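## Task

Shelf spots are labelled by a lot number printed on the shelf edge right under each one, and several spots may carry the same number. Move one cardboard box from lot 418 and one from lot 414 onto the desk so that nothing overhangs its edges. Every other cardboard box must stay on the shelf it started on. A lot with no box in the storeroom is skipped. The desk must stay roughly where it is, and the robot must not fall or finish leaning, or the task fails.

## Robot and tools

Robot: a simulated Hello Robot Stretch 3 with one arm. It has a two-wheeled base (0.33 m long, 0.34 m wide, rounded back) that pivots about a point between the wheels, 0.05 m behind the front edge. A lift slides up a mast, and a telescoping arm reaches out to the robot's right. The base cannot slide sideways, so to shift the gripper forward or back you drive the base. With the arm pulled in and the wrist folded, turning sweeps a 0.28 m radius. An unfolded, level wrist reaches beyond that.

Frames: the base frame sits on the floor between the drive wheels, with x forward, y left and z up, in metres. hand_pose is reported in it, at the point where closed fingertips meet. The odometry frame is the base frame as it was when the scene began. base_odometry counts wheel rotation only, so wheel slip shows up as travel. Heading is in radians, positive to the left.

Tool move: one action per call. Inside the action:
- base holds a single command, and it is an offset from where the base last reported itself. Use translate_m (metres, -3 to 3, positive is forward) or rotate_rad (radians, -6.4 to 6.4, positive is left).
- joints is one object of absolute targets keyed by joint name, not offsets. Ranges: lift_m 0 to 1.1 m; arm_m 0 to 0.52 m of extension; wrist_yaw_rad -1.345 to 4.42 (0 lines up with the arm, positive swings toward the front); wrist_pitch_rad -1.57 to 0.451 (0 level, negative tips the fingertips down); wrist_roll_rad -2.911 to 2.918; gripper_m -0.089 to 0.179 (larger is more open); head_pan_rad -3.953 to 1.73 (0 is forward, -1.57 looks along the arm); head_tilt_rad -1.53 to 0.419 (negative looks down).
- pace is "default" or "max". Alternatively, speeds caps individual motions per key, no higher than the max speed. Max speeds are translate 0.30 m/s, rotate 1.90 rad/s, lift 0.15 m/s and arm 0.40 m/s. The base is limited to 0.10 m/s and 0.63 rad/s unless lift_m < 0.30, arm_m < 0.03 and wrist_yaw_rad > 2.54.
- contact_limits stops a motion once effort reaches the given level. arm_m takes a number from 1 to 100, negative while retracting. lift_m takes {"down": n, "up": n}, where values under about 12 may stop during free travel. translate_m and rotate_rad take a wheel-effort limit, and without one the base has no contact stop. Put each limit in the same action as its own command.
- {"servos": "reboot"} goes alone and revives servos that have switched off.
- cameras lists head_camera, nav_camera, wrist_camera or "all". blocking=false returns after about half a second while the robot keeps moving.
A move with no action just reports state, images and the scene number. Motions run in parallel. Unknown keys make the call invalid, and out-of-range values get it refused. After a refusal or an unplanned stop, the remaining moves in that reply are skipped.

Other tools:
- wait(seconds 0 to 10, cameras) lets time pass.
- stop(cameras) brakes every motion still running.
- zoom_image(camera, region [x0,y0,x1,y1], up to 504 px per side) enlarges part of that camera's latest image.
- finished_scene(scene) ends the current scene. Call nothing after it in the same reply.

Results: "move" reads done, or the worst status among the motions. base_status and joint_status report done, moving, off_target (still pushing), contact_stop (that joint is now slack), time_out (after 14 s) or torque_fault (the servo is off, so reboot it). Other result lines:
- joint_positions.
- motor_effort in percent, with the peak shown in brackets. Positive wheel effort drives forward.
- on_its_own, which reports holding, slack or off, and loads outside the rest range.
- lidar_m: 12 distances in 30-degree sectors, the 1st straight ahead and counting counter-clockwise (4th left, 7th behind, 10th right), taken 0.17 m above the floor. "-" means nothing seen or closer than 0.15 m.
- wrist_depth_mm and head_depth_mm: 7x7 grids of depth in mm.
- turned_by_wheels and turned_by_imu; believe the IMU when they differ by more than 0.15.
- base_tilt in degrees.
- pictures, which gives the order of the images.
The head_camera image is sideways and needs a quarter turn clockwise; nav_camera needs a quarter turn counter-clockwise.

Gripping: to hold a box, command gripper_m below its width. To let go, open at least 0.05 beyond the width. Neither the reading nor "done" proves you are holding anything.

Cautions: before folding the wrist (yaw to 3.0) or unfolding it, put lift_m between 0.32 and 0.95, pitch at -0.4 and roll near 0. Once folded, the lift may drop to 0.25. If yaw is below -0.4, keep pitch at -0.5 or lower. The wrist and head never contact-stop. Pushing into fixed objects with the gripper above about 0.45 m, or driving while holding something that won't move, can tip the robot. If base_tilt shows a lean, back the gripper away. Avoid drops, slamming or knocking boxes, shoving the desk, and letting loose parts fall.

Each tool is called after "Request:" as name([rows], argument=value, ...), one row to a line, values as JSON.

## Session

Request:
move()

Scene clock: 0.00 s.
base_odometry: x=+0.000 y=+0.000 heading=+0.000
turned_by_wheels: +0.000
turned_by_imu: +0.000
base_tilt: forward=-0.3 right=-1.3
lidar_m: 0.73 0.73 0.85 1.53 2.66 1.26 1.01 1.11 1.82 1.63 1.40 0.83
head_depth_mm: 802 792 784 776 768 761 757 / 774 765 758 751 744 737 730 / 748 740 734 728 721 715 708 / 724 715 710 705 699 694 687 / 702 695 689 684 679 672 667 / 681 673 667 664 658 652 648 / 661 655 652 644 640 634 631
base_status: not commanded
joint_positions: lift_m=+0.374 arm_m=+0.001 wrist_yaw_rad=+3.009 wrist_pitch_rad=-0.462 wrist_roll_rad=+0.000 gripper_m=+0.037 head_pan_rad=+0.000 head_tilt_rad=-0.003
joint_status: not commanded
measured_speeds: all 0
motor_effort: left_wheel=-0.4 right_wheel=+0.1 lift_m=+22.4 arm_m=-1.9 wrist_yaw_rad=-1.0 wrist_pitch_rad=+1.9 wrist_roll_rad=-0.1 gripper_m=+0.3 head_pan_rad=+1.2 head_tilt_rad=+6.7
hand_pose: x=+0.0076 y=+0.0712 z=+0.3774 quat_wxyz=(+0.207, +0.697, +0.116, +0.676) (m; base frame)
wrist_depth_mm: - 138 - - - 859 - / - 151 - - - 975 - / - 167 922 - - 937 - / 840 775 203 821 806 791 762 / 698 671 212 657 648 671 666 / 590 599 126 579 128 582 578 / 522 546 287 355 507 509 509
pictures: head_camera (sideways), nav_camera (sideways), wrist_camera
camera_calibration:
head_camera: T_world_to_cam=[[0.049258, -0.0462949, -0.997713, 1.31416], [0.0559933, 0.997482, -0.0435198, 0.0560066], [0.997215, -0.0537216, 0.0517262, -0.117899], [0, 0, 0, 1]] pos_world=[0.0497012, -0.00136013, 1.31969]
nav_camera: T_world_to_cam=[[-0.0233498, 0.0170467, 0.999582, -1.25828], [0.00969844, -0.999804, 0.017277, 0.0275711], [0.99968, 0.0100978, 0.0231799, -0.0831342], [0, 0, 0, 1]] pos_world=[0.0534596, 0.0498547, 1.25921]
wrist_camera: T_world_to_cam=[[0.994963, -0.0965217, -0.0270514, 0.016197], [-0.0806635, -0.610724, -0.787724, 0.37395], [0.0595115, 0.785938, -0.615434, 0.342021], [0, 0, 0, 1]] pos_world=[-0.00630544, -0.0388635, 0.505499]

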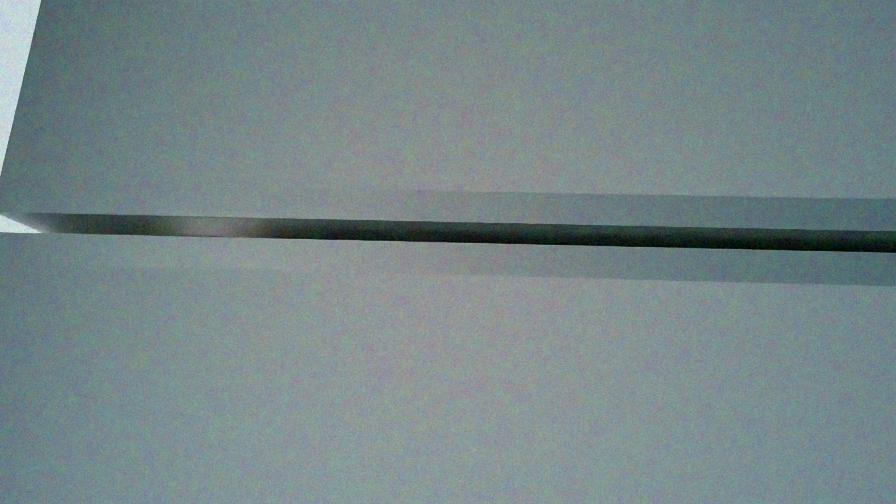

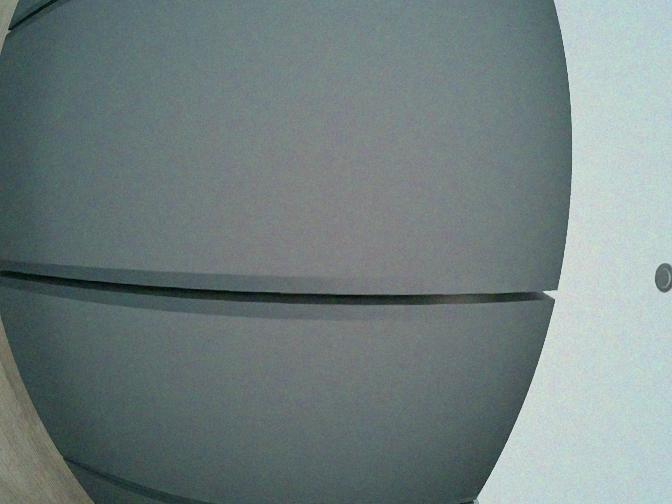

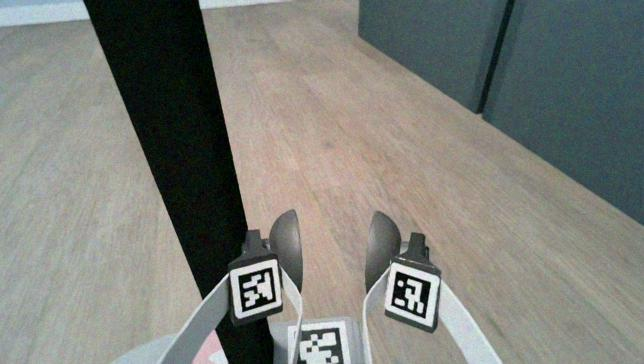

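Look around.

Request:
move(joints={"head_pan_rad":-1.57,"head_tilt_rad":-0.3}, cameras=["head_camera","nav_camera"])

Request:
move(joints={"head_pan_rad":-3.14}, cameras=["head_camera","nav_camera"])

Request:
move(joints={"head_pan_rad":1.5}, cameras=["head_camera","nav_camera"])

Scene clock: 6.27 s.
move: done
base_odometry: x=+0.000 y=+0.000 heading=+0.000
turned_by_wheels: +0.000
turned_by_imu: +0.000
base_tilt: forward=-0.5 right=-1.2
lidar_m: 0.72 0.72 0.85 1.53 2.66 1.26 1.01 1.11 1.82 1.62 1.39 0.83
head_depth_mm: 1849 1799 1882 2325 2446 2067 1563 / 1943 2011 2109 2076 2100 2005 1559 / 1844 2000 2123 2236 2311 1966 1556 / 1711 1917 2049 2158 2136 1922 1536 / 1572 1851 1974 1951 1826 1832 1537 / 1500 1709 1898 1998 1930 1845 1534 / 1626 1768 1852 1944 1930 1864 1517
base_status: not commanded
joint_positions: lift_m=+0.374 arm_m=+0.001 wrist_yaw_rad=+3.009 wrist_pitch_rad=-0.462 wrist_roll_rad=+0.000 gripper_m=+0.037 head_pan_rad=-1.607 head_tilt_rad=-0.300
joint_status: all done
measured_speeds: all 0
motor_effort: left_wheel=-0.3(0.8) right_wheel=+0.3(1.1) lift_m=+23.5(23.9) arm_m=-6.8(7.2) wrist_yaw_rad=-1.1(1.5) wrist_pitch_rad=+1.9(2.0) wrist_roll_rad=-0.1(0.3) gripper_m=+0.9(0.9) head_pan_rad=+3.4(6.2) head_tilt_rad=-3.2(8.5)
hand_pose: x=+0.0076 y=+0.0712 z=+0.3774 quat_wxyz=(+0.207, +0.697, +0.116, +0.676) (m; base frame)
wrist_depth_mm: - 138 - - - 852 - / - 151 - - - 968 - / - 167 936 - - 933 - / 835 782 204 815 797 801 760 / 704 668 211 666 649 673 667 / 600 597 126 576 129 588 580 / 524 537 287 353 499 515 510
pictures: head_camera (sideways), nav_camera (sideways)
camera_calibration:
head_camera: T_world_to_cam=[[-0.037385, 0.246603, -0.968395, 1.27611], [0.99536, -0.0767931, -0.0579814, 0.0690675], [-0.0886644, -0.966069, -0.242588, 0.271881], [0, 0, 0, 1]] pos_world=[0.00306677, -0.0467333, 1.30574]
nav_camera: T_world_to_cam=[[0.00727688, -0.270928, 0.962572, -1.20981], [-0.99967, 0.0217563, 0.0136809, 0.0384244], [-0.0246486, -0.962354, -0.27068, 0.305691], [0, 0, 0, 1]] pos_world=[0.0547502, -0.0344239, 1.24675]

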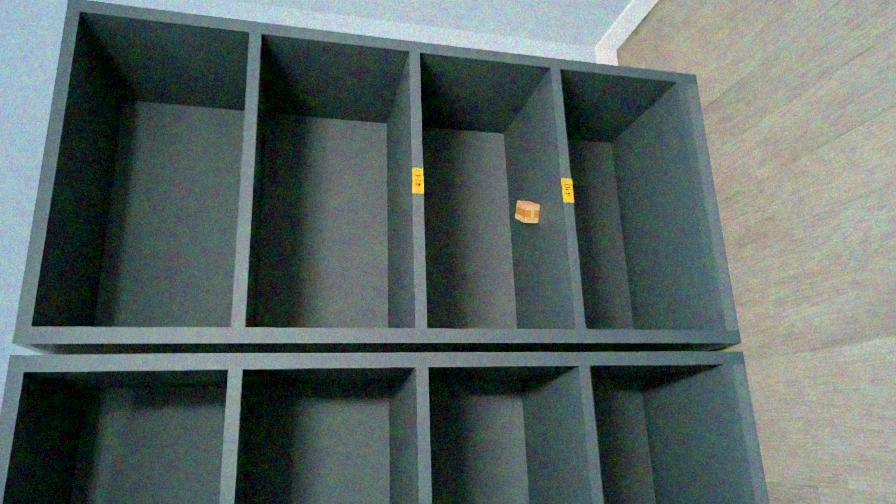

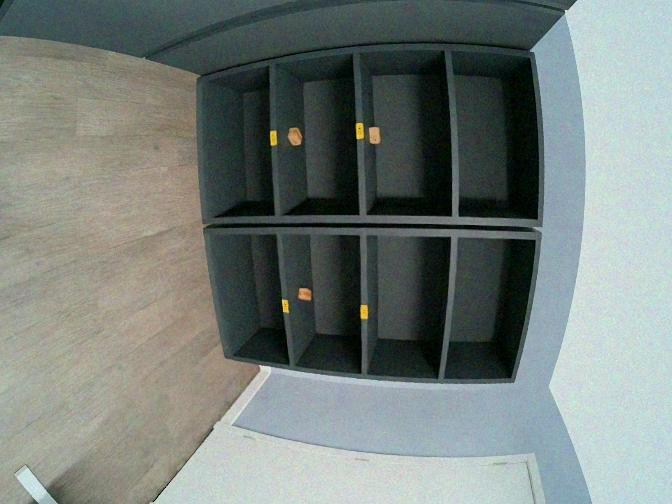

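Scene clock: 8.57 s.
move: done
base_odometry: x=+0.000 y=+0.000 heading=+0.000
turned_by_wheels: +0.000
turned_by_imu: +0.000
base_tilt: forward=-0.3 right=-1.3
lidar_m: 0.72 0.73 0.85 1.53 2.66 1.26 1.01 1.11 1.81 1.62 1.39 0.83
head_depth_mm: 1525 1605 1690 1792 1361 1815 1562 / 1488 1547 1635 1734 1340 1062 1460 / 1439 1500 1590 1665 1324 1050 1495 / 1396 1470 1537 1617 1323 999 1485 / 1359 1425 1490 1568 1302 986 1534 / 1323 1389 1444 1521 1293 940 1386 / 1298 1349 1416 1494 1287 897 1517
base_status: not commanded
joint_positions: lift_m=+0.374 arm_m=+0.001 wrist_yaw_rad=+3.009 wrist_pitch_rad=-0.462 wrist_roll_rad=+0.000 gripper_m=+0.037 head_pan_rad=-3.148 head_tilt_rad=-0.300
joint_status: all done
measured_speeds: translate_m=+0.000 rotate_rad=+0.000 lift_m=+0.000 arm_m=+0.000 wrist_yaw_rad=+0.000 wrist_pitch_rad=+0.000 wrist_roll_rad=+0.000 head_pan_rad=+0.024 head_tilt_rad=+0.000
motor_effort: left_wheel=-0.3(0.8) right_wheel=+0.2(1.1) lift_m=+23.7(23.9) arm_m=-9.1(9.8) wrist_yaw_rad=+0.4(1.6) wrist_pitch_rad=+1.9(2.1) wrist_roll_rad=-0.1(0.3) gripper_m=+0.7(1.1) head_pan_rad=+3.7(4.6) head_tilt_rad=-2.9(3.8)
hand_pose: x=+0.0076 y=+0.0712 z=+0.3774 quat_wxyz=(+0.207, +0.697, +0.116, +0.676) (m; base frame)
wrist_depth_mm: - 138 - - - 845 - / - 151 - - - 978 - / - 167 926 - - 933 - / 837 775 203 819 811 795 763 / 695 677 212 663 657 678 662 / 601 606 126 578 129 579 581 / 528 538 288 353 499 510 507
pictures: head_camera (sideways), nav_camera (sideways)
camera_calibration:
head_camera: T_world_to_cam=[[0.245374, 0.0446848, -0.968398, 1.2744], [-0.0473103, -0.997195, -0.0580011, 0.0754765], [-0.968273, 0.0600471, -0.242571, 0.277206], [0, 0, 0, 1]] pos_world=[-0.0407216, 0.0016733, 1.30574]
nav_camera: T_world_to_cam=[[-0.270597, -0.0152963, 0.962571, -1.20812], [-0.00780631, 0.999876, 0.0136946, 0.0324277], [-0.962661, -0.00380841, -0.270683, 0.311394], [0, 0, 0, 1]] pos_world=[-0.0268939, -0.0497175, 1.24675]

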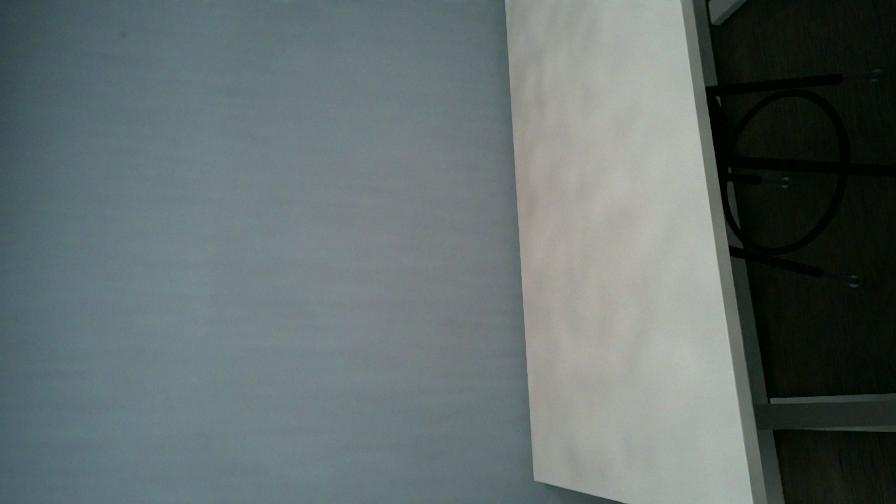

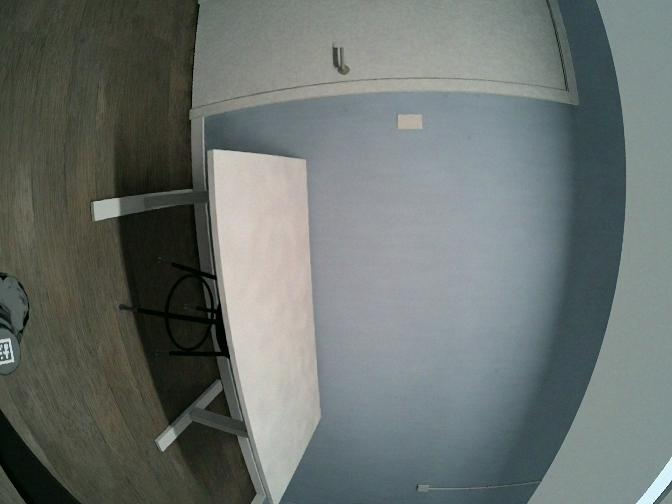

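Scene clock: 12.07 s.
move: done
base_odometry: x=+0.000 y=+0.000 heading=+0.000
turned_by_wheels: +0.000
turned_by_imu: +0.000
base_tilt: forward=-0.4 right=-1.3
lidar_m: 0.72 0.73 0.85 1.53 2.66 1.26 1.01 1.11 1.81 1.63 1.39 0.83
head_depth_mm: 1060 1072 1089 1094 1115 1136 1153 / 1262 1285 1307 1331 1355 1373 1400 / 2464 1614 1633 1671 1725 1765 1545 / 2411 2556 2667 2793 2842 1997 1534 / 2350 2431 2554 2711 2767 1978 1539 / 2289 2364 2478 2589 2703 1973 1519 / 2227 2285 2417 2494 2592 1957 1515
base_status: not commanded
joint_positions: lift_m=+0.374 arm_m=+0.001 wrist_yaw_rad=+3.009 wrist_pitch_rad=-0.462 wrist_roll_rad=+0.000 gripper_m=+0.037 head_pan_rad=+1.508 head_tilt_rad=-0.300
joint_status: all done
measured_speeds: translate_m=+0.000 rotate_rad=+0.000 lift_m=+0.000 arm_m=+0.000 wrist_yaw_rad=+0.000 wrist_pitch_rad=+0.000 wrist_roll_rad=+0.000 head_pan_rad=-0.024 head_tilt_rad=+0.000
motor_effort: left_wheel=+0.0(0.7) right_wheel=+0.5(1.1) lift_m=+22.9(24.0) arm_m=-13.1(13.3) wrist_yaw_rad=+0.3(1.8) wrist_pitch_rad=+2.0(2.0) wrist_roll_rad=+0.2(0.3) gripper_m=+0.1(1.1) head_pan_rad=-3.0(6.9) head_tilt_rad=-2.1(3.9)
hand_pose: x=+0.0076 y=+0.0712 z=+0.3774 quat_wxyz=(+0.207, +0.697, +0.116, +0.676) (m; base frame)
wrist_depth_mm: - 139 - - - 865 - / - 151 - - - 965 - / - 167 915 - - 934 - / 835 766 203 818 819 793 755 / 698 671 211 665 652 668 676 / 600 591 126 575 129 575 575 / 524 535 287 352 501 513 513
pictures: head_camera (sideways), nav_camera (sideways)
camera_calibration:
head_camera: T_world_to_cam=[[0.0308132, -0.247493, -0.9684, 1.2757], [-0.992962, 0.103263, -0.0579854, 0.0812121], [0.11435, 0.963371, -0.242569, 0.270611], [0, 0, 0, 1]] pos_world=[0.0103875, 0.0466424, 1.30574]
nav_camera: T_world_to_cam=[[-0.0000598403, 0.27101, 0.962577, -1.20978], [0.998733, -0.0484171, 0.0136937, 0.0263068], [0.0503163, 0.961358, -0.270664, 0.305173], [0, 0, 0, 1]] pos_world=[-0.041701, 0.0357566, 1.24675]

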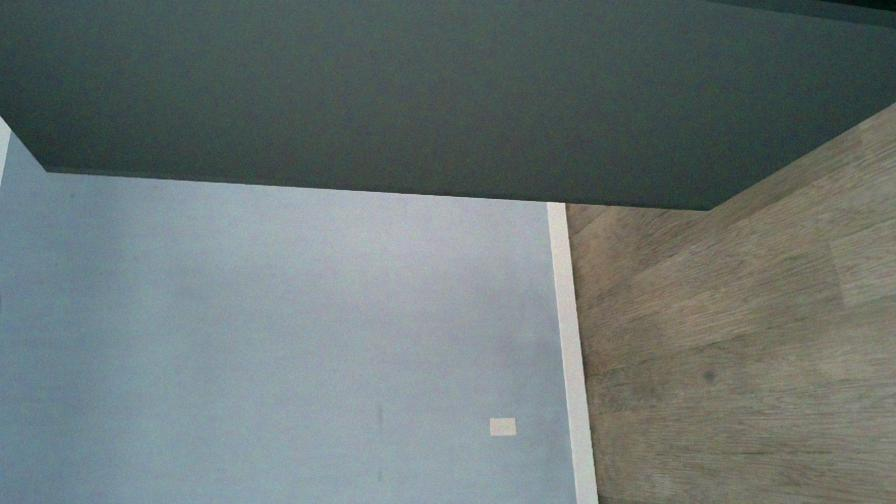

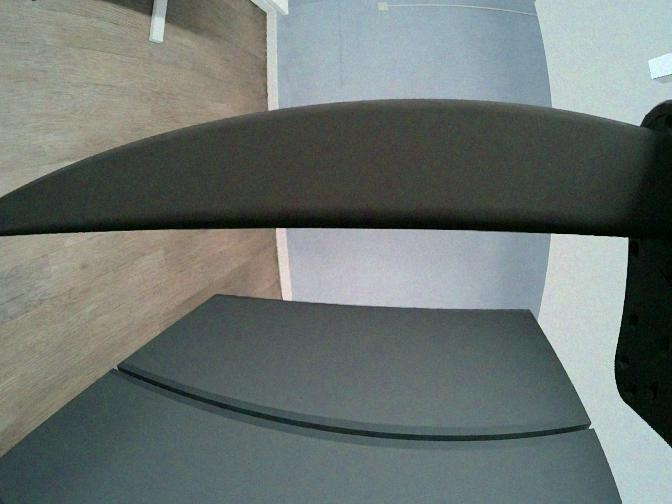

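Request:
move(joints={"head_pan_rad":-1.85,"head_tilt_rad":-0.35}, cameras=["head_camera","nav_camera"])

Request:
zoom_image(camera="head_camera", region=[392, 0, 896, 504])

Request:
move(joints={"head_pan_rad":-1.35,"head_tilt_rad":-0.35}, cameras=["head_camera"])

Request:
zoom_image(camera="head_camera", region=[340, 180, 640, 480])

Scene clock: 24.67 s.
move: done
base_odometry: x=+0.000 y=+0.000 heading=+0.000
turned_by_wheels: +0.000
turned_by_imu: +0.000
base_tilt: forward=-0.2 right=-1.2
lidar_m: 0.72 0.73 0.85 1.53 2.66 1.26 1.01 1.11 1.81 1.62 1.39 0.83
head_depth_mm: 1763 1815 1825 1891 1957 1921 1486 / 1989 2030 2120 2193 2262 1908 1482 / 2150 2260 2361 2497 2512 1894 1475 / 1842 1951 2023 2121 2217 1888 1470 / 1896 2028 2106 2250 2329 1866 1464 / 1807 1904 1992 2131 2187 1860 1459 / 1740 1807 1904 2001 1743 1778 1450
base_status: not commanded
joint_positions: lift_m=+0.374 arm_m=+0.001 wrist_yaw_rad=+3.009 wrist_pitch_rad=-0.462 wrist_roll_rad=+0.000 gripper_m=+0.037 head_pan_rad=-1.858 head_tilt_rad=-0.350
joint_status: all done
measured_speeds: translate_m=+0.000 rotate_rad=+0.000 lift_m=+0.000 arm_m=+0.000 wrist_yaw_rad=+0.000 wrist_pitch_rad=+0.000 wrist_roll_rad=+0.000 head_pan_rad=+0.024 head_tilt_rad=+0.000
motor_effort: left_wheel=-0.4(0.8) right_wheel=+0.1(1.3) lift_m=+23.6(23.8) arm_m=-12.8(13.7) wrist_yaw_rad=+0.2(1.7) wrist_pitch_rad=+2.0(2.1) wrist_roll_rad=+0.0(0.5) gripper_m=+0.9(1.0) head_pan_rad=+3.4(5.6) head_tilt_rad=-3.1(6.7)
hand_pose: x=+0.0076 y=+0.0712 z=+0.3774 quat_wxyz=(+0.207, +0.697, +0.116, +0.676) (m; base frame)
wrist_depth_mm: - 138 - - - 865 - / - 150 - - - 974 - / - 168 907 - - 956 - / 841 768 204 806 807 790 759 / 700 672 211 667 655 669 670 / 604 591 126 574 128 584 576 / 528 539 287 353 502 518 505
pictures: head_camera (sideways), nav_camera (sideways)
camera_calibration:
head_camera: T_world_to_cam=[[0.0387072, 0.293997, -0.955022, 1.25819], [0.945797, -0.319182, -0.0599247, 0.071878], [-0.322443, -0.900938, -0.290417, 0.335516], [0, 0, 0, 1]] pos_world=[-0.00849829, -0.044684, 1.30335]
nav_camera: T_world_to_cam=[[-0.0738171, -0.309658, 0.947978, -1.1903], [-0.963007, 0.269165, 0.0129357, 0.0391993], [-0.259169, -0.911955, -0.318071, 0.368772], [0, 0, 0, 1]] pos_world=[0.0454588, -0.0428332, 1.24517]

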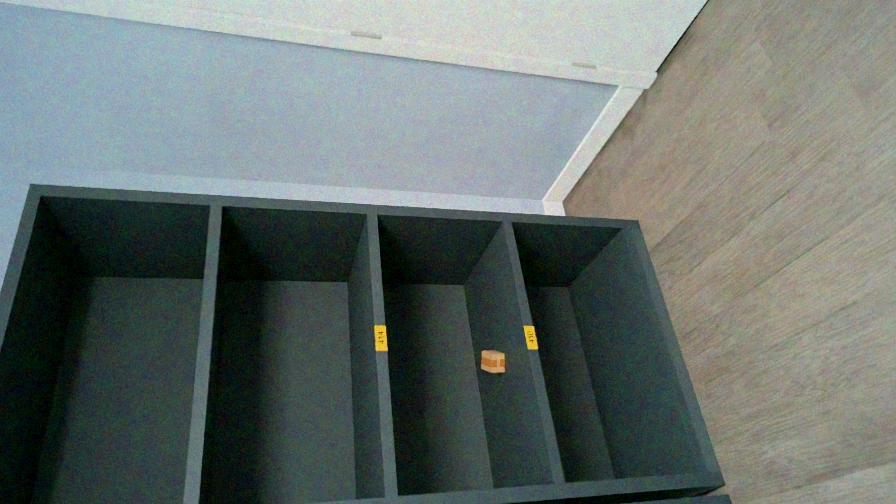

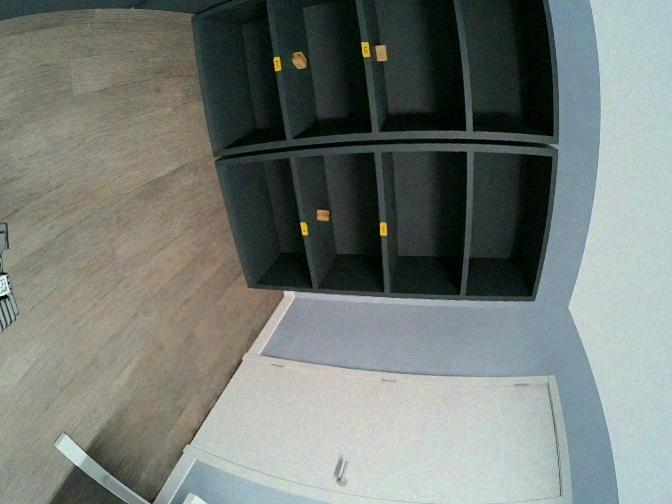

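Scaled by 1.000.

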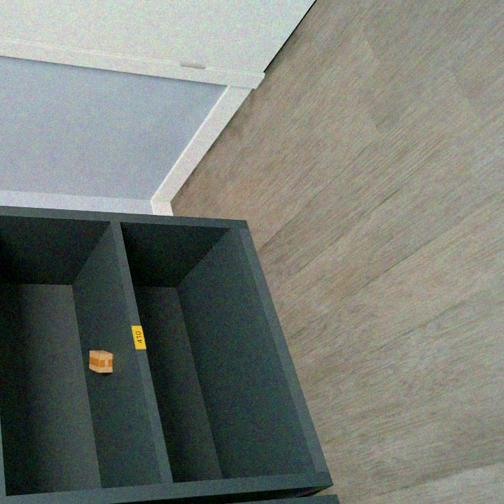

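Scene clock: 25.53 s.
move: done
base_odometry: x=+0.000 y=+0.000 heading=+0.000
turned_by_wheels: +0.000
turned_by_imu: +0.000
base_tilt: forward=-0.3 right=-1.3
lidar_m: 0.73 0.73 0.85 1.53 2.66 1.26 1.01 1.11 1.81 1.63 1.39 0.83
head_depth_mm: 1780 1847 1956 2094 2183 1875 1498 / 1674 1858 1951 2087 2149 1864 1486 / 1455 1493 1576 1684 1793 1832 1480 / 1773 1849 1954 2077 2127 1836 1466 / 1760 1851 1958 2062 2210 1838 1461 / 1764 1827 1952 2062 2181 1834 1458 / 1745 1811 1907 1999 1920 1824 1445
base_status: not commanded
joint_positions: lift_m=+0.374 arm_m=+0.001 wrist_yaw_rad=+3.009 wrist_pitch_rad=-0.462 wrist_roll_rad=+0.000 gripper_m=+0.037 head_pan_rad=-1.338 head_tilt_rad=-0.350
joint_status: all done
measured_speeds: all 0
motor_effort: left_wheel=-0.4(0.8) right_wheel=+0.5(1.2) lift_m=+23.1(23.8) arm_m=-12.0(13.1) wrist_yaw_rad=-1.3(1.6) wrist_pitch_rad=+1.9(2.0) wrist_roll_rad=+0.0(0.3) gripper_m=+0.4(1.0) head_pan_rad=+1.2(6.1) head_tilt_rad=-3.9(6.2)
hand_pose: x=+0.0076 y=+0.0712 z=+0.3774 quat_wxyz=(+0.207, +0.697, +0.116, +0.676) (m; base frame)
wrist_depth_mm: - 138 - - - 864 - / - 151 - - - 960 - / - 167 926 - - 968 - / 835 768 204 815 798 796 765 / 693 677 211 660 649 671 669 / 604 599 126 575 128 577 574 / 527 540 288 358 502 512 507
pictures: head_camera (sideways)
camera_calibration:
head_camera: T_world_to_cam=[[-0.112649, 0.274287, -0.955027, 1.25911], [0.979251, 0.193594, -0.0599057, 0.0716527], [0.168456, -0.94196, -0.290404, 0.332546], [0, 0, 0, 1]] pos_world=[0.015652, -0.0459833, 1.30335]

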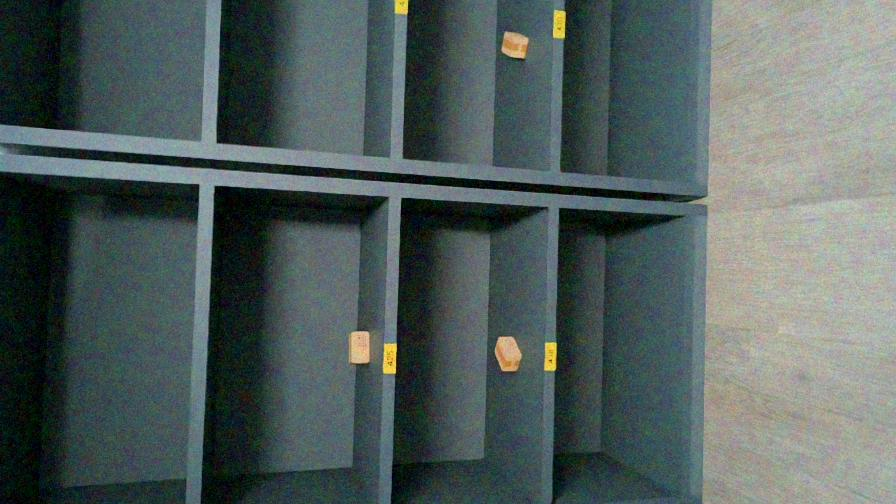

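Scaled by 1.680 from the camera's 896x504 image, which has a finer 1280x720 frame.

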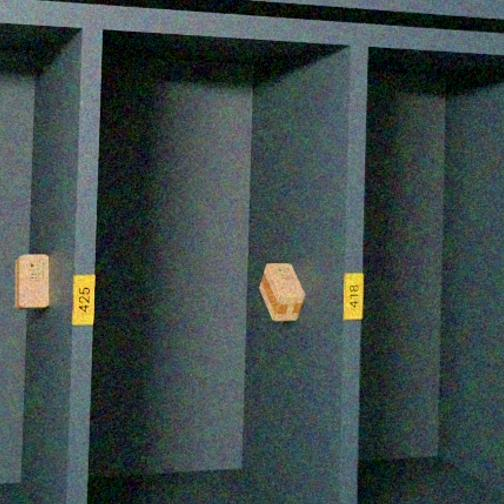

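Request:
move(joints={"head_pan_rad":-1.75}, cameras=["head_camera"])

Request:
zoom_image(camera="head_camera", region=[350, 140, 600, 390])

Scene clock: 33.07 s.
move: done
base_odometry: x=+0.000 y=+0.000 heading=+0.000
turned_by_wheels: +0.000
turned_by_imu: +0.000
base_tilt: forward=-0.3 right=-1.3
lidar_m: 0.72 0.72 0.85 1.53 2.66 1.26 1.01 1.11 1.82 1.63 1.39 0.83
head_depth_mm: 1959 1986 2033 2096 2162 1922 1488 / 2095 2230 2323 2407 2429 1905 1479 / 1821 1918 1969 2072 2222 1890 1473 / 1864 2029 2141 2286 2355 1885 1472 / 1839 1939 2049 2157 2225 1871 1463 / 1770 1859 1946 2071 2071 1797 1459 / 1346 1436 1526 1605 1776 1775 1447
base_status: not commanded
joint_positions: lift_m=+0.374 arm_m=+0.001 wrist_yaw_rad=+3.009 wrist_pitch_rad=-0.462 wrist_roll_rad=+0.000 gripper_m=+0.037 head_pan_rad=-1.763 head_tilt_rad=-0.350
joint_status: all done
measured_speeds: all 0
motor_effort: left_wheel=-0.2(0.6) right_wheel=+0.4(1.0) lift_m=+23.2(23.8) arm_m=-12.3(12.9) wrist_yaw_rad=-0.2(2.1) wrist_pitch_rad=+2.0(2.1) wrist_roll_rad=+0.3(0.3) gripper_m=+0.5(0.8) head_pan_rad=-1.2(5.6) head_tilt_rad=-3.0(4.5)
hand_pose: x=+0.0076 y=+0.0712 z=+0.3774 quat_wxyz=(+0.207, +0.697, +0.116, +0.676) (m; base frame)
wrist_depth_mm: - 139 - - - 854 - / - 151 - - - 951 - / - 167 925 - - 946 - / 819 775 204 806 813 795 775 / 698 672 212 659 646 665 665 / 603 601 126 574 129 580 578 / 526 537 288 354 503 510 510
pictures: head_camera (sideways)
camera_calibration:
head_camera: T_world_to_cam=[[0.010492, 0.296443, -0.954993, 1.25833], [0.97195, -0.227427, -0.0599181, 0.0716611], [-0.234953, -0.927577, -0.290514, 0.335111], [0, 0, 0, 1]] pos_world=[-0.00411787, -0.0458844, 1.30335]

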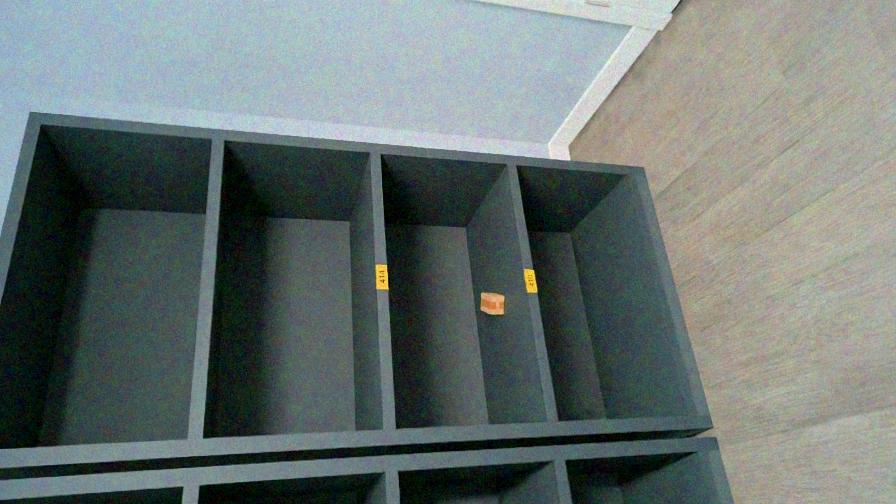

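Scaled by 2.016 from the camera's 896x504 image, which has a finer 1280x720 frame.

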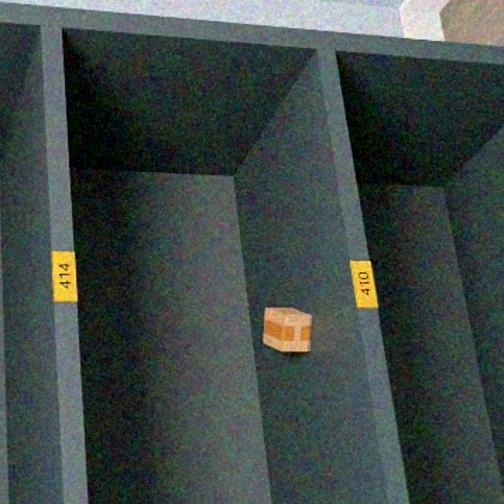

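Request:
move(base={"rotate_rad":-1.57})

Request:
move(base={"translate_m":0.85}, pace="max")

Request:
move(base={"rotate_rad":1.57}, joints={"lift_m":0.6,"head_pan_rad":-1.3,"head_tilt_rad":-0.5}, cameras=["head_camera","nav_camera"])

Scene clock: 79.47 s.
move: done
base_odometry: x=+0.000 y=+0.000 heading=-1.570
turned_by_wheels: -1.570
turned_by_imu: -1.544
base_tilt: forward=-0.3 right=-1.2
lidar_m: 1.62 1.37 0.82 0.73 0.73 0.86 1.58 2.66 1.26 1.00 1.56 1.83
head_depth_mm: 1677 1776 1910 1992 1304 1769 1486 / 1584 1686 1805 1873 1212 1898 1483 / 1504 1619 1719 1806 1202 1692 1477 / 1441 1529 1623 1699 1182 1677 1422 / 1386 1464 1536 1617 1184 1417 1464 / 1331 1397 1472 1544 1171 958 1454 / 1283 1339 1416 1494 1158 907 1402
base_status: done
joint_positions: lift_m=+0.374 arm_m=+0.001 wrist_yaw_rad=+3.009 wrist_pitch_rad=-0.462 wrist_roll_rad=+0.000 gripper_m=+0.037 head_pan_rad=-1.750 head_tilt_rad=-0.350
joint_status: not commanded
measured_speeds: all 0
motor_effort: left_wheel=+7.7(11.6) right_wheel=-10.5(13.1) lift_m=+23.2(24.0) arm_m=-12.2(13.6) wrist_yaw_rad=-0.6(1.5) wrist_pitch_rad=+2.0(2.1) wrist_roll_rad=-0.1(0.3) gripper_m=+0.4(1.0) head_pan_rad=+3.2(4.1) head_tilt_rad=-2.7(3.9)
hand_pose: x=+0.0076 y=+0.0712 z=+0.3774 quat_wxyz=(+0.207, +0.697, +0.116, +0.676) (m; base frame)
wrist_depth_mm: - 139 - 755 - - - / - 150 161 825 - - - / - 167 176 915 935 971 964 / - 195 203 824 807 791 791 / 699 680 212 657 653 672 673 / 600 596 126 570 129 576 579 / 525 537 288 355 504 511 509
pictures: none

Scene clock: 88.93 s.
move: done
base_odometry: x=+0.001 y=-0.850 heading=-1.570
turned_by_wheels: +0.000
turned_by_imu: +0.000
base_tilt: forward=-0.3 right=-1.2
lidar_m: 0.79 1.25 1.03 0.91 0.91 1.08 1.98 2.23 1.22 1.36 1.36 1.22
head_depth_mm: 1457 1569 1681 1777 1221 1758 1492 / 1403 1471 1583 1695 1293 1422 1434 / 1333 1414 1510 1606 1702 1786 1476 / 1268 1351 1429 1517 1649 1721 1454 / 1219 1280 1364 1443 1551 1652 1466 / 1150 1211 1275 1365 1449 1546 1459 / 1106 1166 1221 1293 1376 1464 1447
base_status: done
joint_positions: lift_m=+0.374 arm_m=+0.001 wrist_yaw_rad=+3.009 wrist_pitch_rad=-0.462 wrist_roll_rad=+0.000 gripper_m=+0.037 head_pan_rad=-1.750 head_tilt_rad=-0.350
joint_status: not commanded
measured_speeds: all 0
motor_effort: left_wheel=+4.9(11.9) right_wheel=+4.6(10.7) lift_m=+25.0(25.4) arm_m=-10.9(13.6) wrist_yaw_rad=-0.8(2.1) wrist_pitch_rad=+1.9(2.1) wrist_roll_rad=+0.1(0.4) gripper_m=+0.9(1.1) head_pan_rad=+2.9(3.7) head_tilt_rad=-2.0(4.0)
hand_pose: x=+0.0076 y=+0.0712 z=+0.3774 quat_wxyz=(+0.207, +0.697, +0.116, +0.676) (m; base frame)
wrist_depth_mm: - 138 - 970 - - - / - 151 162 - - - - / - 166 924 - - 951 - / 833 779 203 809 814 787 763 / 694 675 212 658 642 668 665 / 600 597 126 575 129 586 583 / 528 536 287 355 505 512 508
pictures: none

Scene clock: 92.53 s.
move: done
base_odometry: x=+0.001 y=-0.850 heading=+0.000
turned_by_wheels: +1.570
turned_by_imu: +1.545
base_tilt: forward=-0.3 right=-1.1
lidar_m: 0.91 0.91 1.07 1.92 2.23 1.22 1.36 1.36 1.22 0.79 1.25 1.03
head_depth_mm: 864 1095 1167 1306 1252 1387 1240 / 743 1104 1154 1313 1241 1388 1243 / 645 705 790 862 1102 1064 1234 / 792 1093 1014 849 1176 1078 1225 / 996 1106 1165 1329 1214 1396 1227 / 1032 1116 1167 1323 1204 1391 1222 / 1033 1121 1065 1342 1164 1385 1218
base_status: done
joint_positions: lift_m=+0.600 arm_m=+0.001 wrist_yaw_rad=+3.009 wrist_pitch_rad=-0.462 wrist_roll_rad=+0.000 gripper_m=+0.037 head_pan_rad=-1.300 head_tilt_rad=-0.503
joint_status: all done
measured_speeds: all 0
motor_effort: left_wheel=-9.4(12.9) right_wheel=+8.3(12.9) lift_m=+28.1(34.1) arm_m=-12.5(13.6) wrist_yaw_rad=-0.4(1.8) wrist_pitch_rad=+2.0(2.1) wrist_roll_rad=+0.0(0.3) gripper_m=+0.2(0.8) head_pan_rad=-3.0(5.3) head_tilt_rad=+2.9(6.4)
hand_pose: x=+0.0076 y=+0.0711 z=+0.6028 quat_wxyz=(+0.208, +0.697, +0.116, +0.676) (m; base frame)
wrist_depth_mm: - 138 - - - - - / - 151 - - - - - / - 167 - - - - - / - - 203 - - - - / - - 212 946 949 954 935 / 867 851 126 829 129 846 840 / 767 760 285 743 737 743 740
pictures: head_camera (sideways), nav_camera (sideways)
camera_calibration:
head_camera: T_world_to_cam=[[-0.161192, 0.406985, -0.8991, 1.18638], [0.968603, 0.239955, -0.0650349, 0.0783328], [0.189275, -0.881354, -0.432886, 0.517792], [0, 0, 0, 1]] pos_world=[0.017356, -0.0452768, 1.29591]
nav_camera: T_world_to_cam=[[0.139351, -0.437664, 0.888274, -1.11363], [-0.958761, -0.284021, 0.0104679, 0.0423698], [0.247707, -0.853101, -0.459194, 0.549376], [0, 0, 0, 1]] pos_world=[0.0597239, -0.00668979, 1.24104]

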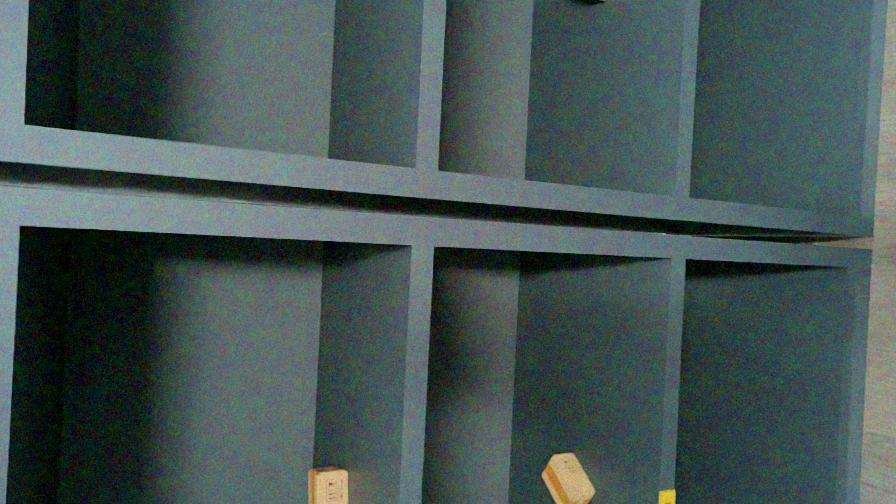

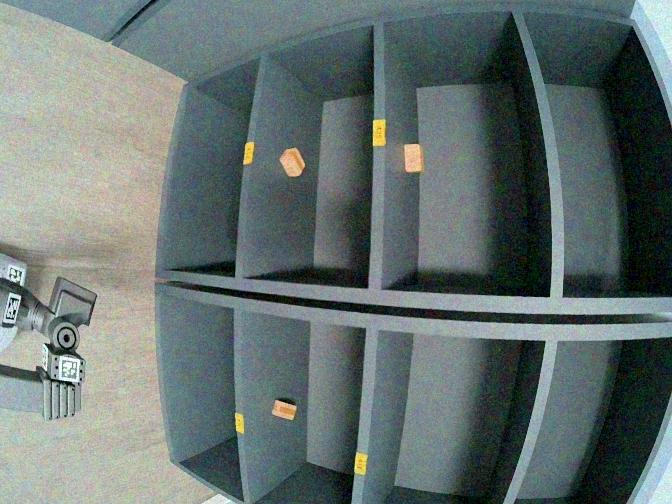

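Request:
move(joints={"lift_m":0.75,"wrist_pitch_rad":-0.4,"wrist_yaw_rad":0,"gripper_m":0.15})

Request:
move(base={"translate_m":0.6}, joints={"head_pan_rad":-1.57}, cameras=["all"])

Scene clock: 104.73 s.
move: done
base_odometry: x=+0.001 y=-0.850 heading=+0.000
turned_by_wheels: +0.000
turned_by_imu: +0.000
base_tilt: forward=-0.3 right=-1.2
lidar_m: 0.91 0.91 1.07 1.92 2.23 1.22 1.36 1.36 1.22 0.79 1.25 1.04
head_depth_mm: 835 1098 1167 1309 1254 1398 1243 / 721 1104 1165 1311 1248 1394 1238 / 645 705 786 862 1100 1065 1230 / 770 1096 1019 852 1179 1065 1196 / 965 1110 1166 1333 1221 1401 1225 / 1012 1110 1171 1343 1214 1399 1230 / 1030 1116 1171 1339 1170 1386 1228
base_status: not commanded
joint_positions: lift_m=+0.750 arm_m=+0.001 wrist_yaw_rad=+0.003 wrist_pitch_rad=-0.419 wrist_roll_rad=+0.000 gripper_m=+0.150 head_pan_rad=-1.300 head_tilt_rad=-0.500
joint_status: all done
measured_speeds: all 0
motor_effort: left_wheel=-8.9(9.5) right_wheel=+8.3(9.0) lift_m=+31.1(35.0) arm_m=-12.2(13.3) wrist_yaw_rad=-3.2(6.7) wrist_pitch_rad=+3.1(6.0) wrist_roll_rad=+0.0(0.3) gripper_m=+0.7(81.2) head_pan_rad=-3.0(3.7) head_tilt_rad=+4.4(5.2)
hand_pose: x=-0.0208 y=-0.3698 z=+0.7624 quat_wxyz=(+0.692, +0.148, -0.691, -0.146) (m; base frame)
wrist_depth_mm: - - 503 - - - - / - - 542 - - - - / - - 596 - - 713 - / - - 677 - - - - / - - - - - - - / - 125 - - - 124 - / - 122 909 928 929 855 114
pictures: none

Scene clock: 111.87 s.
move: done
base_odometry: x=+0.601 y=-0.850 heading=+0.000
turned_by_wheels: +0.000
turned_by_imu: +0.000
base_tilt: forward=-0.2 right=-1.2
lidar_m: 0.33 0.33 0.39 0.70 3.60 1.77 1.94 1.65 0.87 1.11 0.63 0.39
head_depth_mm: 831 947 969 910 1020 1035 1172 / 862 1064 1126 896 1193 1063 1224 / 889 1034 1108 821 1234 1024 1231 / 921 1011 1071 816 1229 980 1226 / 910 986 1045 805 1224 940 1224 / 893 961 1022 743 1210 941 1217 / 871 937 990 733 1173 932 1183
base_status: done
joint_positions: lift_m=+0.750 arm_m=+0.001 wrist_yaw_rad=+0.003 wrist_pitch_rad=-0.419 wrist_roll_rad=+0.000 gripper_m=+0.150 head_pan_rad=-1.570 head_tilt_rad=-0.500
joint_status: all done
measured_speeds: all 0
motor_effort: left_wheel=+1.2(9.8) right_wheel=+8.7(13.8) lift_m=+22.9(31.5) arm_m=-10.9(12.7) wrist_yaw_rad=-4.1(4.6) wrist_pitch_rad=+3.1(3.2) wrist_roll_rad=+0.0(0.4) gripper_m=+0.6(1.2) head_pan_rad=+3.6(5.1) head_tilt_rad=+3.2(4.7)
hand_pose: x=-0.0209 y=-0.3698 z=+0.7624 quat_wxyz=(+0.692, +0.148, -0.691, -0.146) (m; base frame)
wrist_depth_mm: - - - - - - - / - 783 - - 914 - 516 / - - - 666 - 746 562 / - - - - - - - / - 146 - - - 142 - / - 125 - - - 124 124 / - 118 - - - 869 114
pictures: head_camera (sideways), nav_camera (sideways), wrist_camera
camera_calibration:
head_camera: T_world_to_cam=[[-0.0466208, 0.432241, -0.900552, 1.18761], [0.997505, -0.027705, -0.0649376, 0.0780453], [-0.0530185, -0.901333, -0.429871, 0.515369], [0, 0, 0, 1]] pos_world=[0.00484088, -0.046653, 1.29612]
nav_camera: T_world_to_cam=[[0.0173528, -0.455981, 0.88982, -1.11495], [-0.999791, -0.0175225, 0.0105182, 0.0426246], [0.0107957, -0.889817, -0.45619, 0.54692], [0, 0, 0, 1]] pos_world=[0.0560588, -0.0209899, 1.24116]
wrist_camera: T_world_to_cam=[[-0.998888, -0.0396925, -0.0254557, -0.00948191], [-0.00239888, 0.58192, -0.813243, 0.867737], [0.0470928, -0.812277, -0.581368, 0.310005], [0, 0, 0, 1]] pos_world=[-0.0219888, -0.25352, 0.885667]

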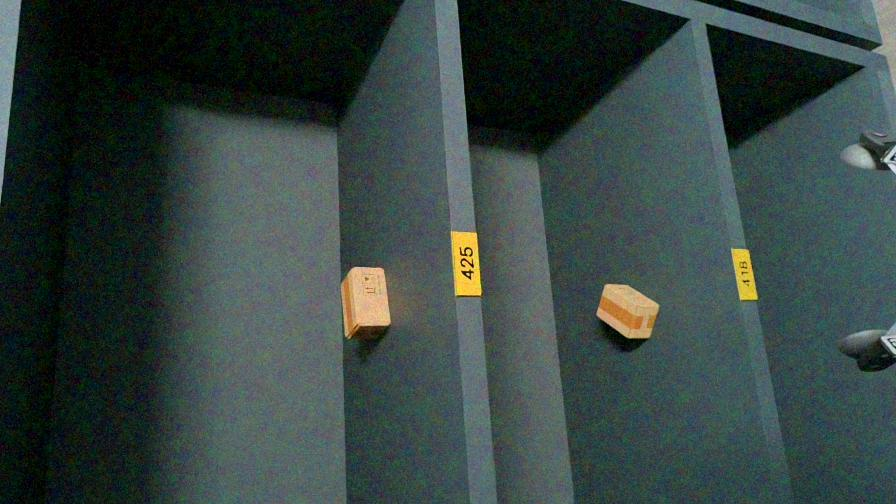

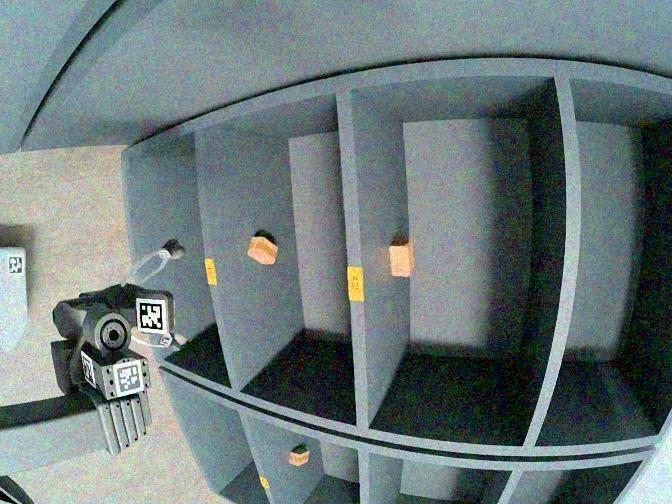

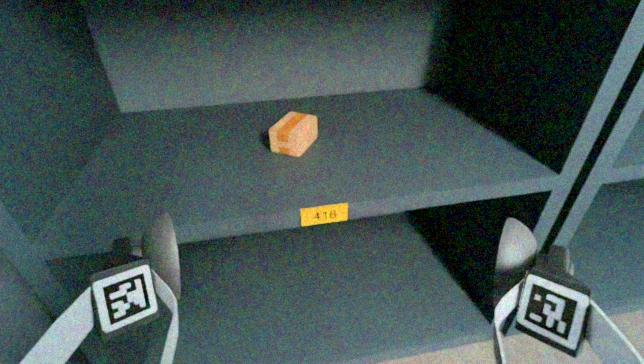

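Request:
move(base={"translate_m":-0.31})

Request:
move(base={"rotate_rad":-0.5})

Request:
move(base={"translate_m":0.42})

Request:
move(base={"rotate_rad":0.5}, joints={"lift_m":0.67,"wrist_pitch_rad":-0.5,"head_tilt_rad":-0.7}, cameras=["head_camera","wrist_camera"])

Scene clock: 147.03 s.
move: done
base_odometry: x=+0.291 y=-0.850 heading=+0.000
turned_by_wheels: +0.000
turned_by_imu: -0.001
base_tilt: forward=-0.3 right=-1.1
lidar_m: 0.63 0.63 0.74 1.33 2.42 1.49 1.63 1.41 1.34 0.78 1.07 0.72
head_depth_mm: 823 1175 1235 1428 1263 1442 1283 / 637 696 775 863 1203 1427 1259 / 659 718 761 831 918 1030 1168 / 847 1023 1021 877 1131 1050 1202 / 958 1054 1108 864 1218 1046 1223 / 947 1022 1087 852 1211 1001 1216 / 932 1003 1055 838 1202 965 1207
base_status: done
joint_positions: lift_m=+0.750 arm_m=+0.001 wrist_yaw_rad=+0.003 wrist_pitch_rad=-0.419 wrist_roll_rad=+0.000 gripper_m=+0.150 head_pan_rad=-1.570 head_tilt_rad=-0.500
joint_status: not commanded
measured_speeds: all 0
motor_effort: left_wheel=-8.7(12.7) right_wheel=-1.6(11.3) lift_m=+24.1(24.6) arm_m=-8.3(9.8) wrist_yaw_rad=-2.9(4.9) wrist_pitch_rad=+3.1(3.2) wrist_roll_rad=-0.1(0.3) gripper_m=+0.6(1.2) head_pan_rad=+3.1(4.1) head_tilt_rad=+3.3(4.3)
hand_pose: x=-0.0209 y=-0.3698 z=+0.7624 quat_wxyz=(+0.692, +0.148, -0.691, -0.146) (m; base frame)
wrist_depth_mm: - - - - - - - / - - - - 529 - - / - 690 - - 601 - - / - - - - 648 - - / - 155 - - - - - / - 126 - - 865 124 - / - 119 - 901 898 893 114
pictures: none

Scene clock: 148.93 s.
move: done
base_odometry: x=+0.291 y=-0.850 heading=-0.500
turned_by_wheels: -0.500
turned_by_imu: -0.492
base_tilt: forward=-0.4 right=-1.1
lidar_m: 0.71 0.63 0.63 0.75 1.40 2.42 1.48 1.64 1.41 0.82 0.78 1.03
head_depth_mm: 1134 1254 1700 1848 1948 1633 1324 / 1210 1298 1369 1495 1698 1612 1313 / 1294 1450 1428 1610 1740 1565 1307 / 1158 1426 1259 1652 1349 1501 1302 / 952 1298 1235 1520 1226 1488 1270 / 1004 1192 1204 1382 1123 1051 1172 / 632 680 729 785 870 951 1144
base_status: done
joint_positions: lift_m=+0.750 arm_m=+0.001 wrist_yaw_rad=+0.003 wrist_pitch_rad=-0.419 wrist_roll_rad=+0.000 gripper_m=+0.150 head_pan_rad=-1.570 head_tilt_rad=-0.500
joint_status: not commanded
measured_speeds: all 0
motor_effort: left_wheel=+7.7(12.4) right_wheel=-10.8(12.9) lift_m=+23.8(24.2) arm_m=-9.0(9.2) wrist_yaw_rad=-3.3(4.1) wrist_pitch_rad=+3.0(3.2) wrist_roll_rad=-0.2(0.3) gripper_m=+0.6(1.1) head_pan_rad=+3.2(4.1) head_tilt_rad=+2.4(4.4)
hand_pose: x=-0.0209 y=-0.3698 z=+0.7624 quat_wxyz=(+0.692, +0.148, -0.691, -0.146) (m; base frame)
wrist_depth_mm: - - - - - - - / - 526 - - - - - / - 663 - - - - - / - 600 - - - - - / - 155 - - - - - / - 125 849 - - 124 - / - 119 918 920 930 878 114
pictures: none

Scene clock: 154.27 s.
move: done
base_odometry: x=+0.660 y=-1.051 heading=-0.500
turned_by_wheels: +0.000
turned_by_imu: +0.000
base_tilt: forward=-0.3 right=-1.0
lidar_m: 0.36 0.32 0.32 0.38 0.71 2.83 1.90 1.95 1.59 0.74 0.90 0.51
head_depth_mm: 654 1472 1327 1619 1375 1583 1324 / 597 651 726 841 1191 1476 1305 / 637 685 735 768 869 965 1109 / 706 765 826 716 985 949 1164 / 792 869 934 707 1105 942 812 / 829 901 966 698 1084 935 762 / 782 840 899 691 532 933 762
base_status: done
joint_positions: lift_m=+0.750 arm_m=+0.001 wrist_yaw_rad=+0.003 wrist_pitch_rad=-0.419 wrist_roll_rad=+0.000 gripper_m=+0.150 head_pan_rad=-1.570 head_tilt_rad=-0.500
joint_status: not commanded
measured_speeds: all 0
motor_effort: left_wheel=+5.6(11.7) right_wheel=+2.2(8.8) lift_m=+24.3(24.8) arm_m=-12.7(13.1) wrist_yaw_rad=-2.5(4.8) wrist_pitch_rad=+3.1(3.2) wrist_roll_rad=+0.0(0.3) gripper_m=+0.5(1.1) head_pan_rad=+2.9(3.9) head_tilt_rad=+2.7(4.0)
hand_pose: x=-0.0209 y=-0.3698 z=+0.7624 quat_wxyz=(+0.692, +0.148, -0.691, -0.146) (m; base frame)
wrist_depth_mm: - - 742 - - - - / - - 823 - - - - / - - - - - - - / - - - - 615 - - / 439 149 - - - - - / - 125 - 927 857 124 - / - 118 - - 909 865 114
pictures: none

Scene clock: 156.17 s.
move: done
base_odometry: x=+0.660 y=-1.051 heading=+0.000
turned_by_wheels: +0.500
turned_by_imu: +0.491
base_tilt: forward=-0.3 right=-1.2
lidar_m: 0.32 0.32 0.37 0.67 3.73 1.90 1.95 1.58 0.74 0.90 0.52 0.36
head_depth_mm: 812 907 712 977 1000 1064 1160 / 791 891 699 1132 997 1217 1157 / 772 868 692 569 989 858 1110 / 755 842 667 565 956 852 434 / 737 822 676 536 973 822 1074 / 721 802 669 531 968 803 1091 / 706 785 659 506 963 798 1088
base_status: done
joint_positions: lift_m=+0.670 arm_m=+0.001 wrist_yaw_rad=+0.003 wrist_pitch_rad=-0.512 wrist_roll_rad=+0.000 gripper_m=+0.150 head_pan_rad=-1.570 head_tilt_rad=-0.700
joint_status: all done
measured_speeds: all 0
motor_effort: left_wheel=-8.9(12.9) right_wheel=+9.1(11.9) lift_m=+23.3(26.3) arm_m=-12.6(13.6) wrist_yaw_rad=-3.0(3.8) wrist_pitch_rad=+1.8(4.3) wrist_roll_rad=-0.2(0.6) gripper_m=+0.7(1.0) head_pan_rad=+2.3(3.3) head_tilt_rad=-5.7(7.3)
hand_pose: x=-0.0210 y=-0.3571 z=+0.6622 quat_wxyz=(+0.685, +0.180, -0.683, -0.178) (m; base frame)
wrist_depth_mm: - - - - - 698 - / - - - 470 - - - / - - - 443 - - - / - - - - - - - / - 146 330 - - 141 - / 311 125 - - - 124 124 / - 118 - - - - 111
pictures: head_camera (sideways), wrist_camera
camera_calibration:
head_camera: T_world_to_cam=[[-0.0468185, 0.602479, -0.796761, 1.05221], [0.997496, -0.014134, -0.0693015, 0.0837088], [-0.0530141, -0.79801, -0.600308, 0.7371], [0, 0, 0, 1]] pos_world=[0.00484029, -0.0445365, 1.28665]
wrist_camera: T_world_to_cam=[[-0.998911, -0.0367139, -0.0287765, -0.00834777], [-0.00229268, 0.654786, -0.755811, 0.766789], [0.0465912, -0.754922, -0.654158, 0.330695], [0, 0, 0, 1]] pos_world=[-0.0219881, -0.252741, 0.795634]

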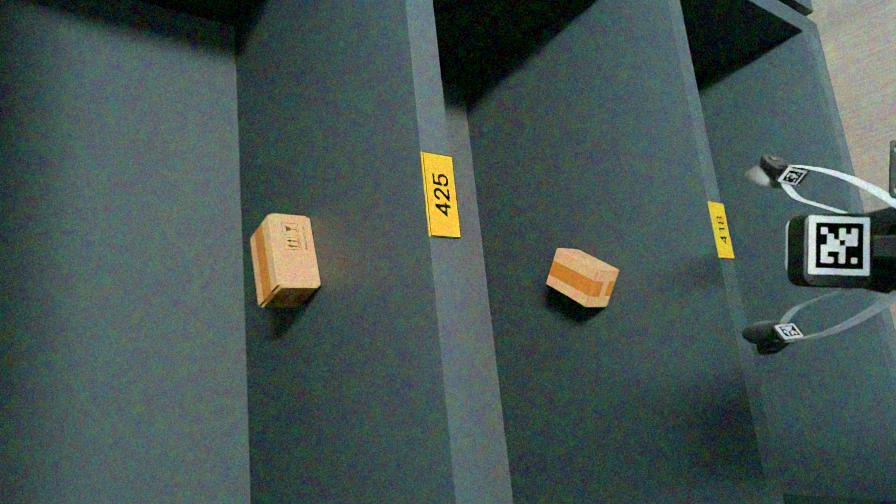

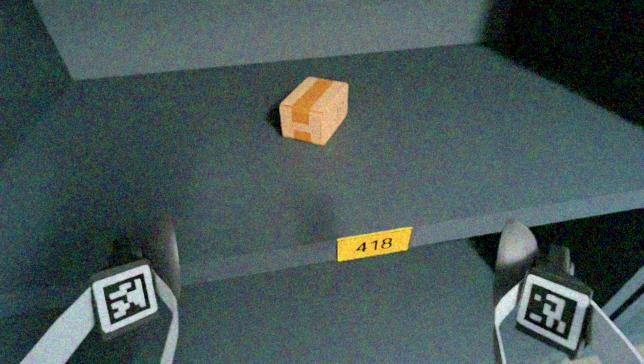

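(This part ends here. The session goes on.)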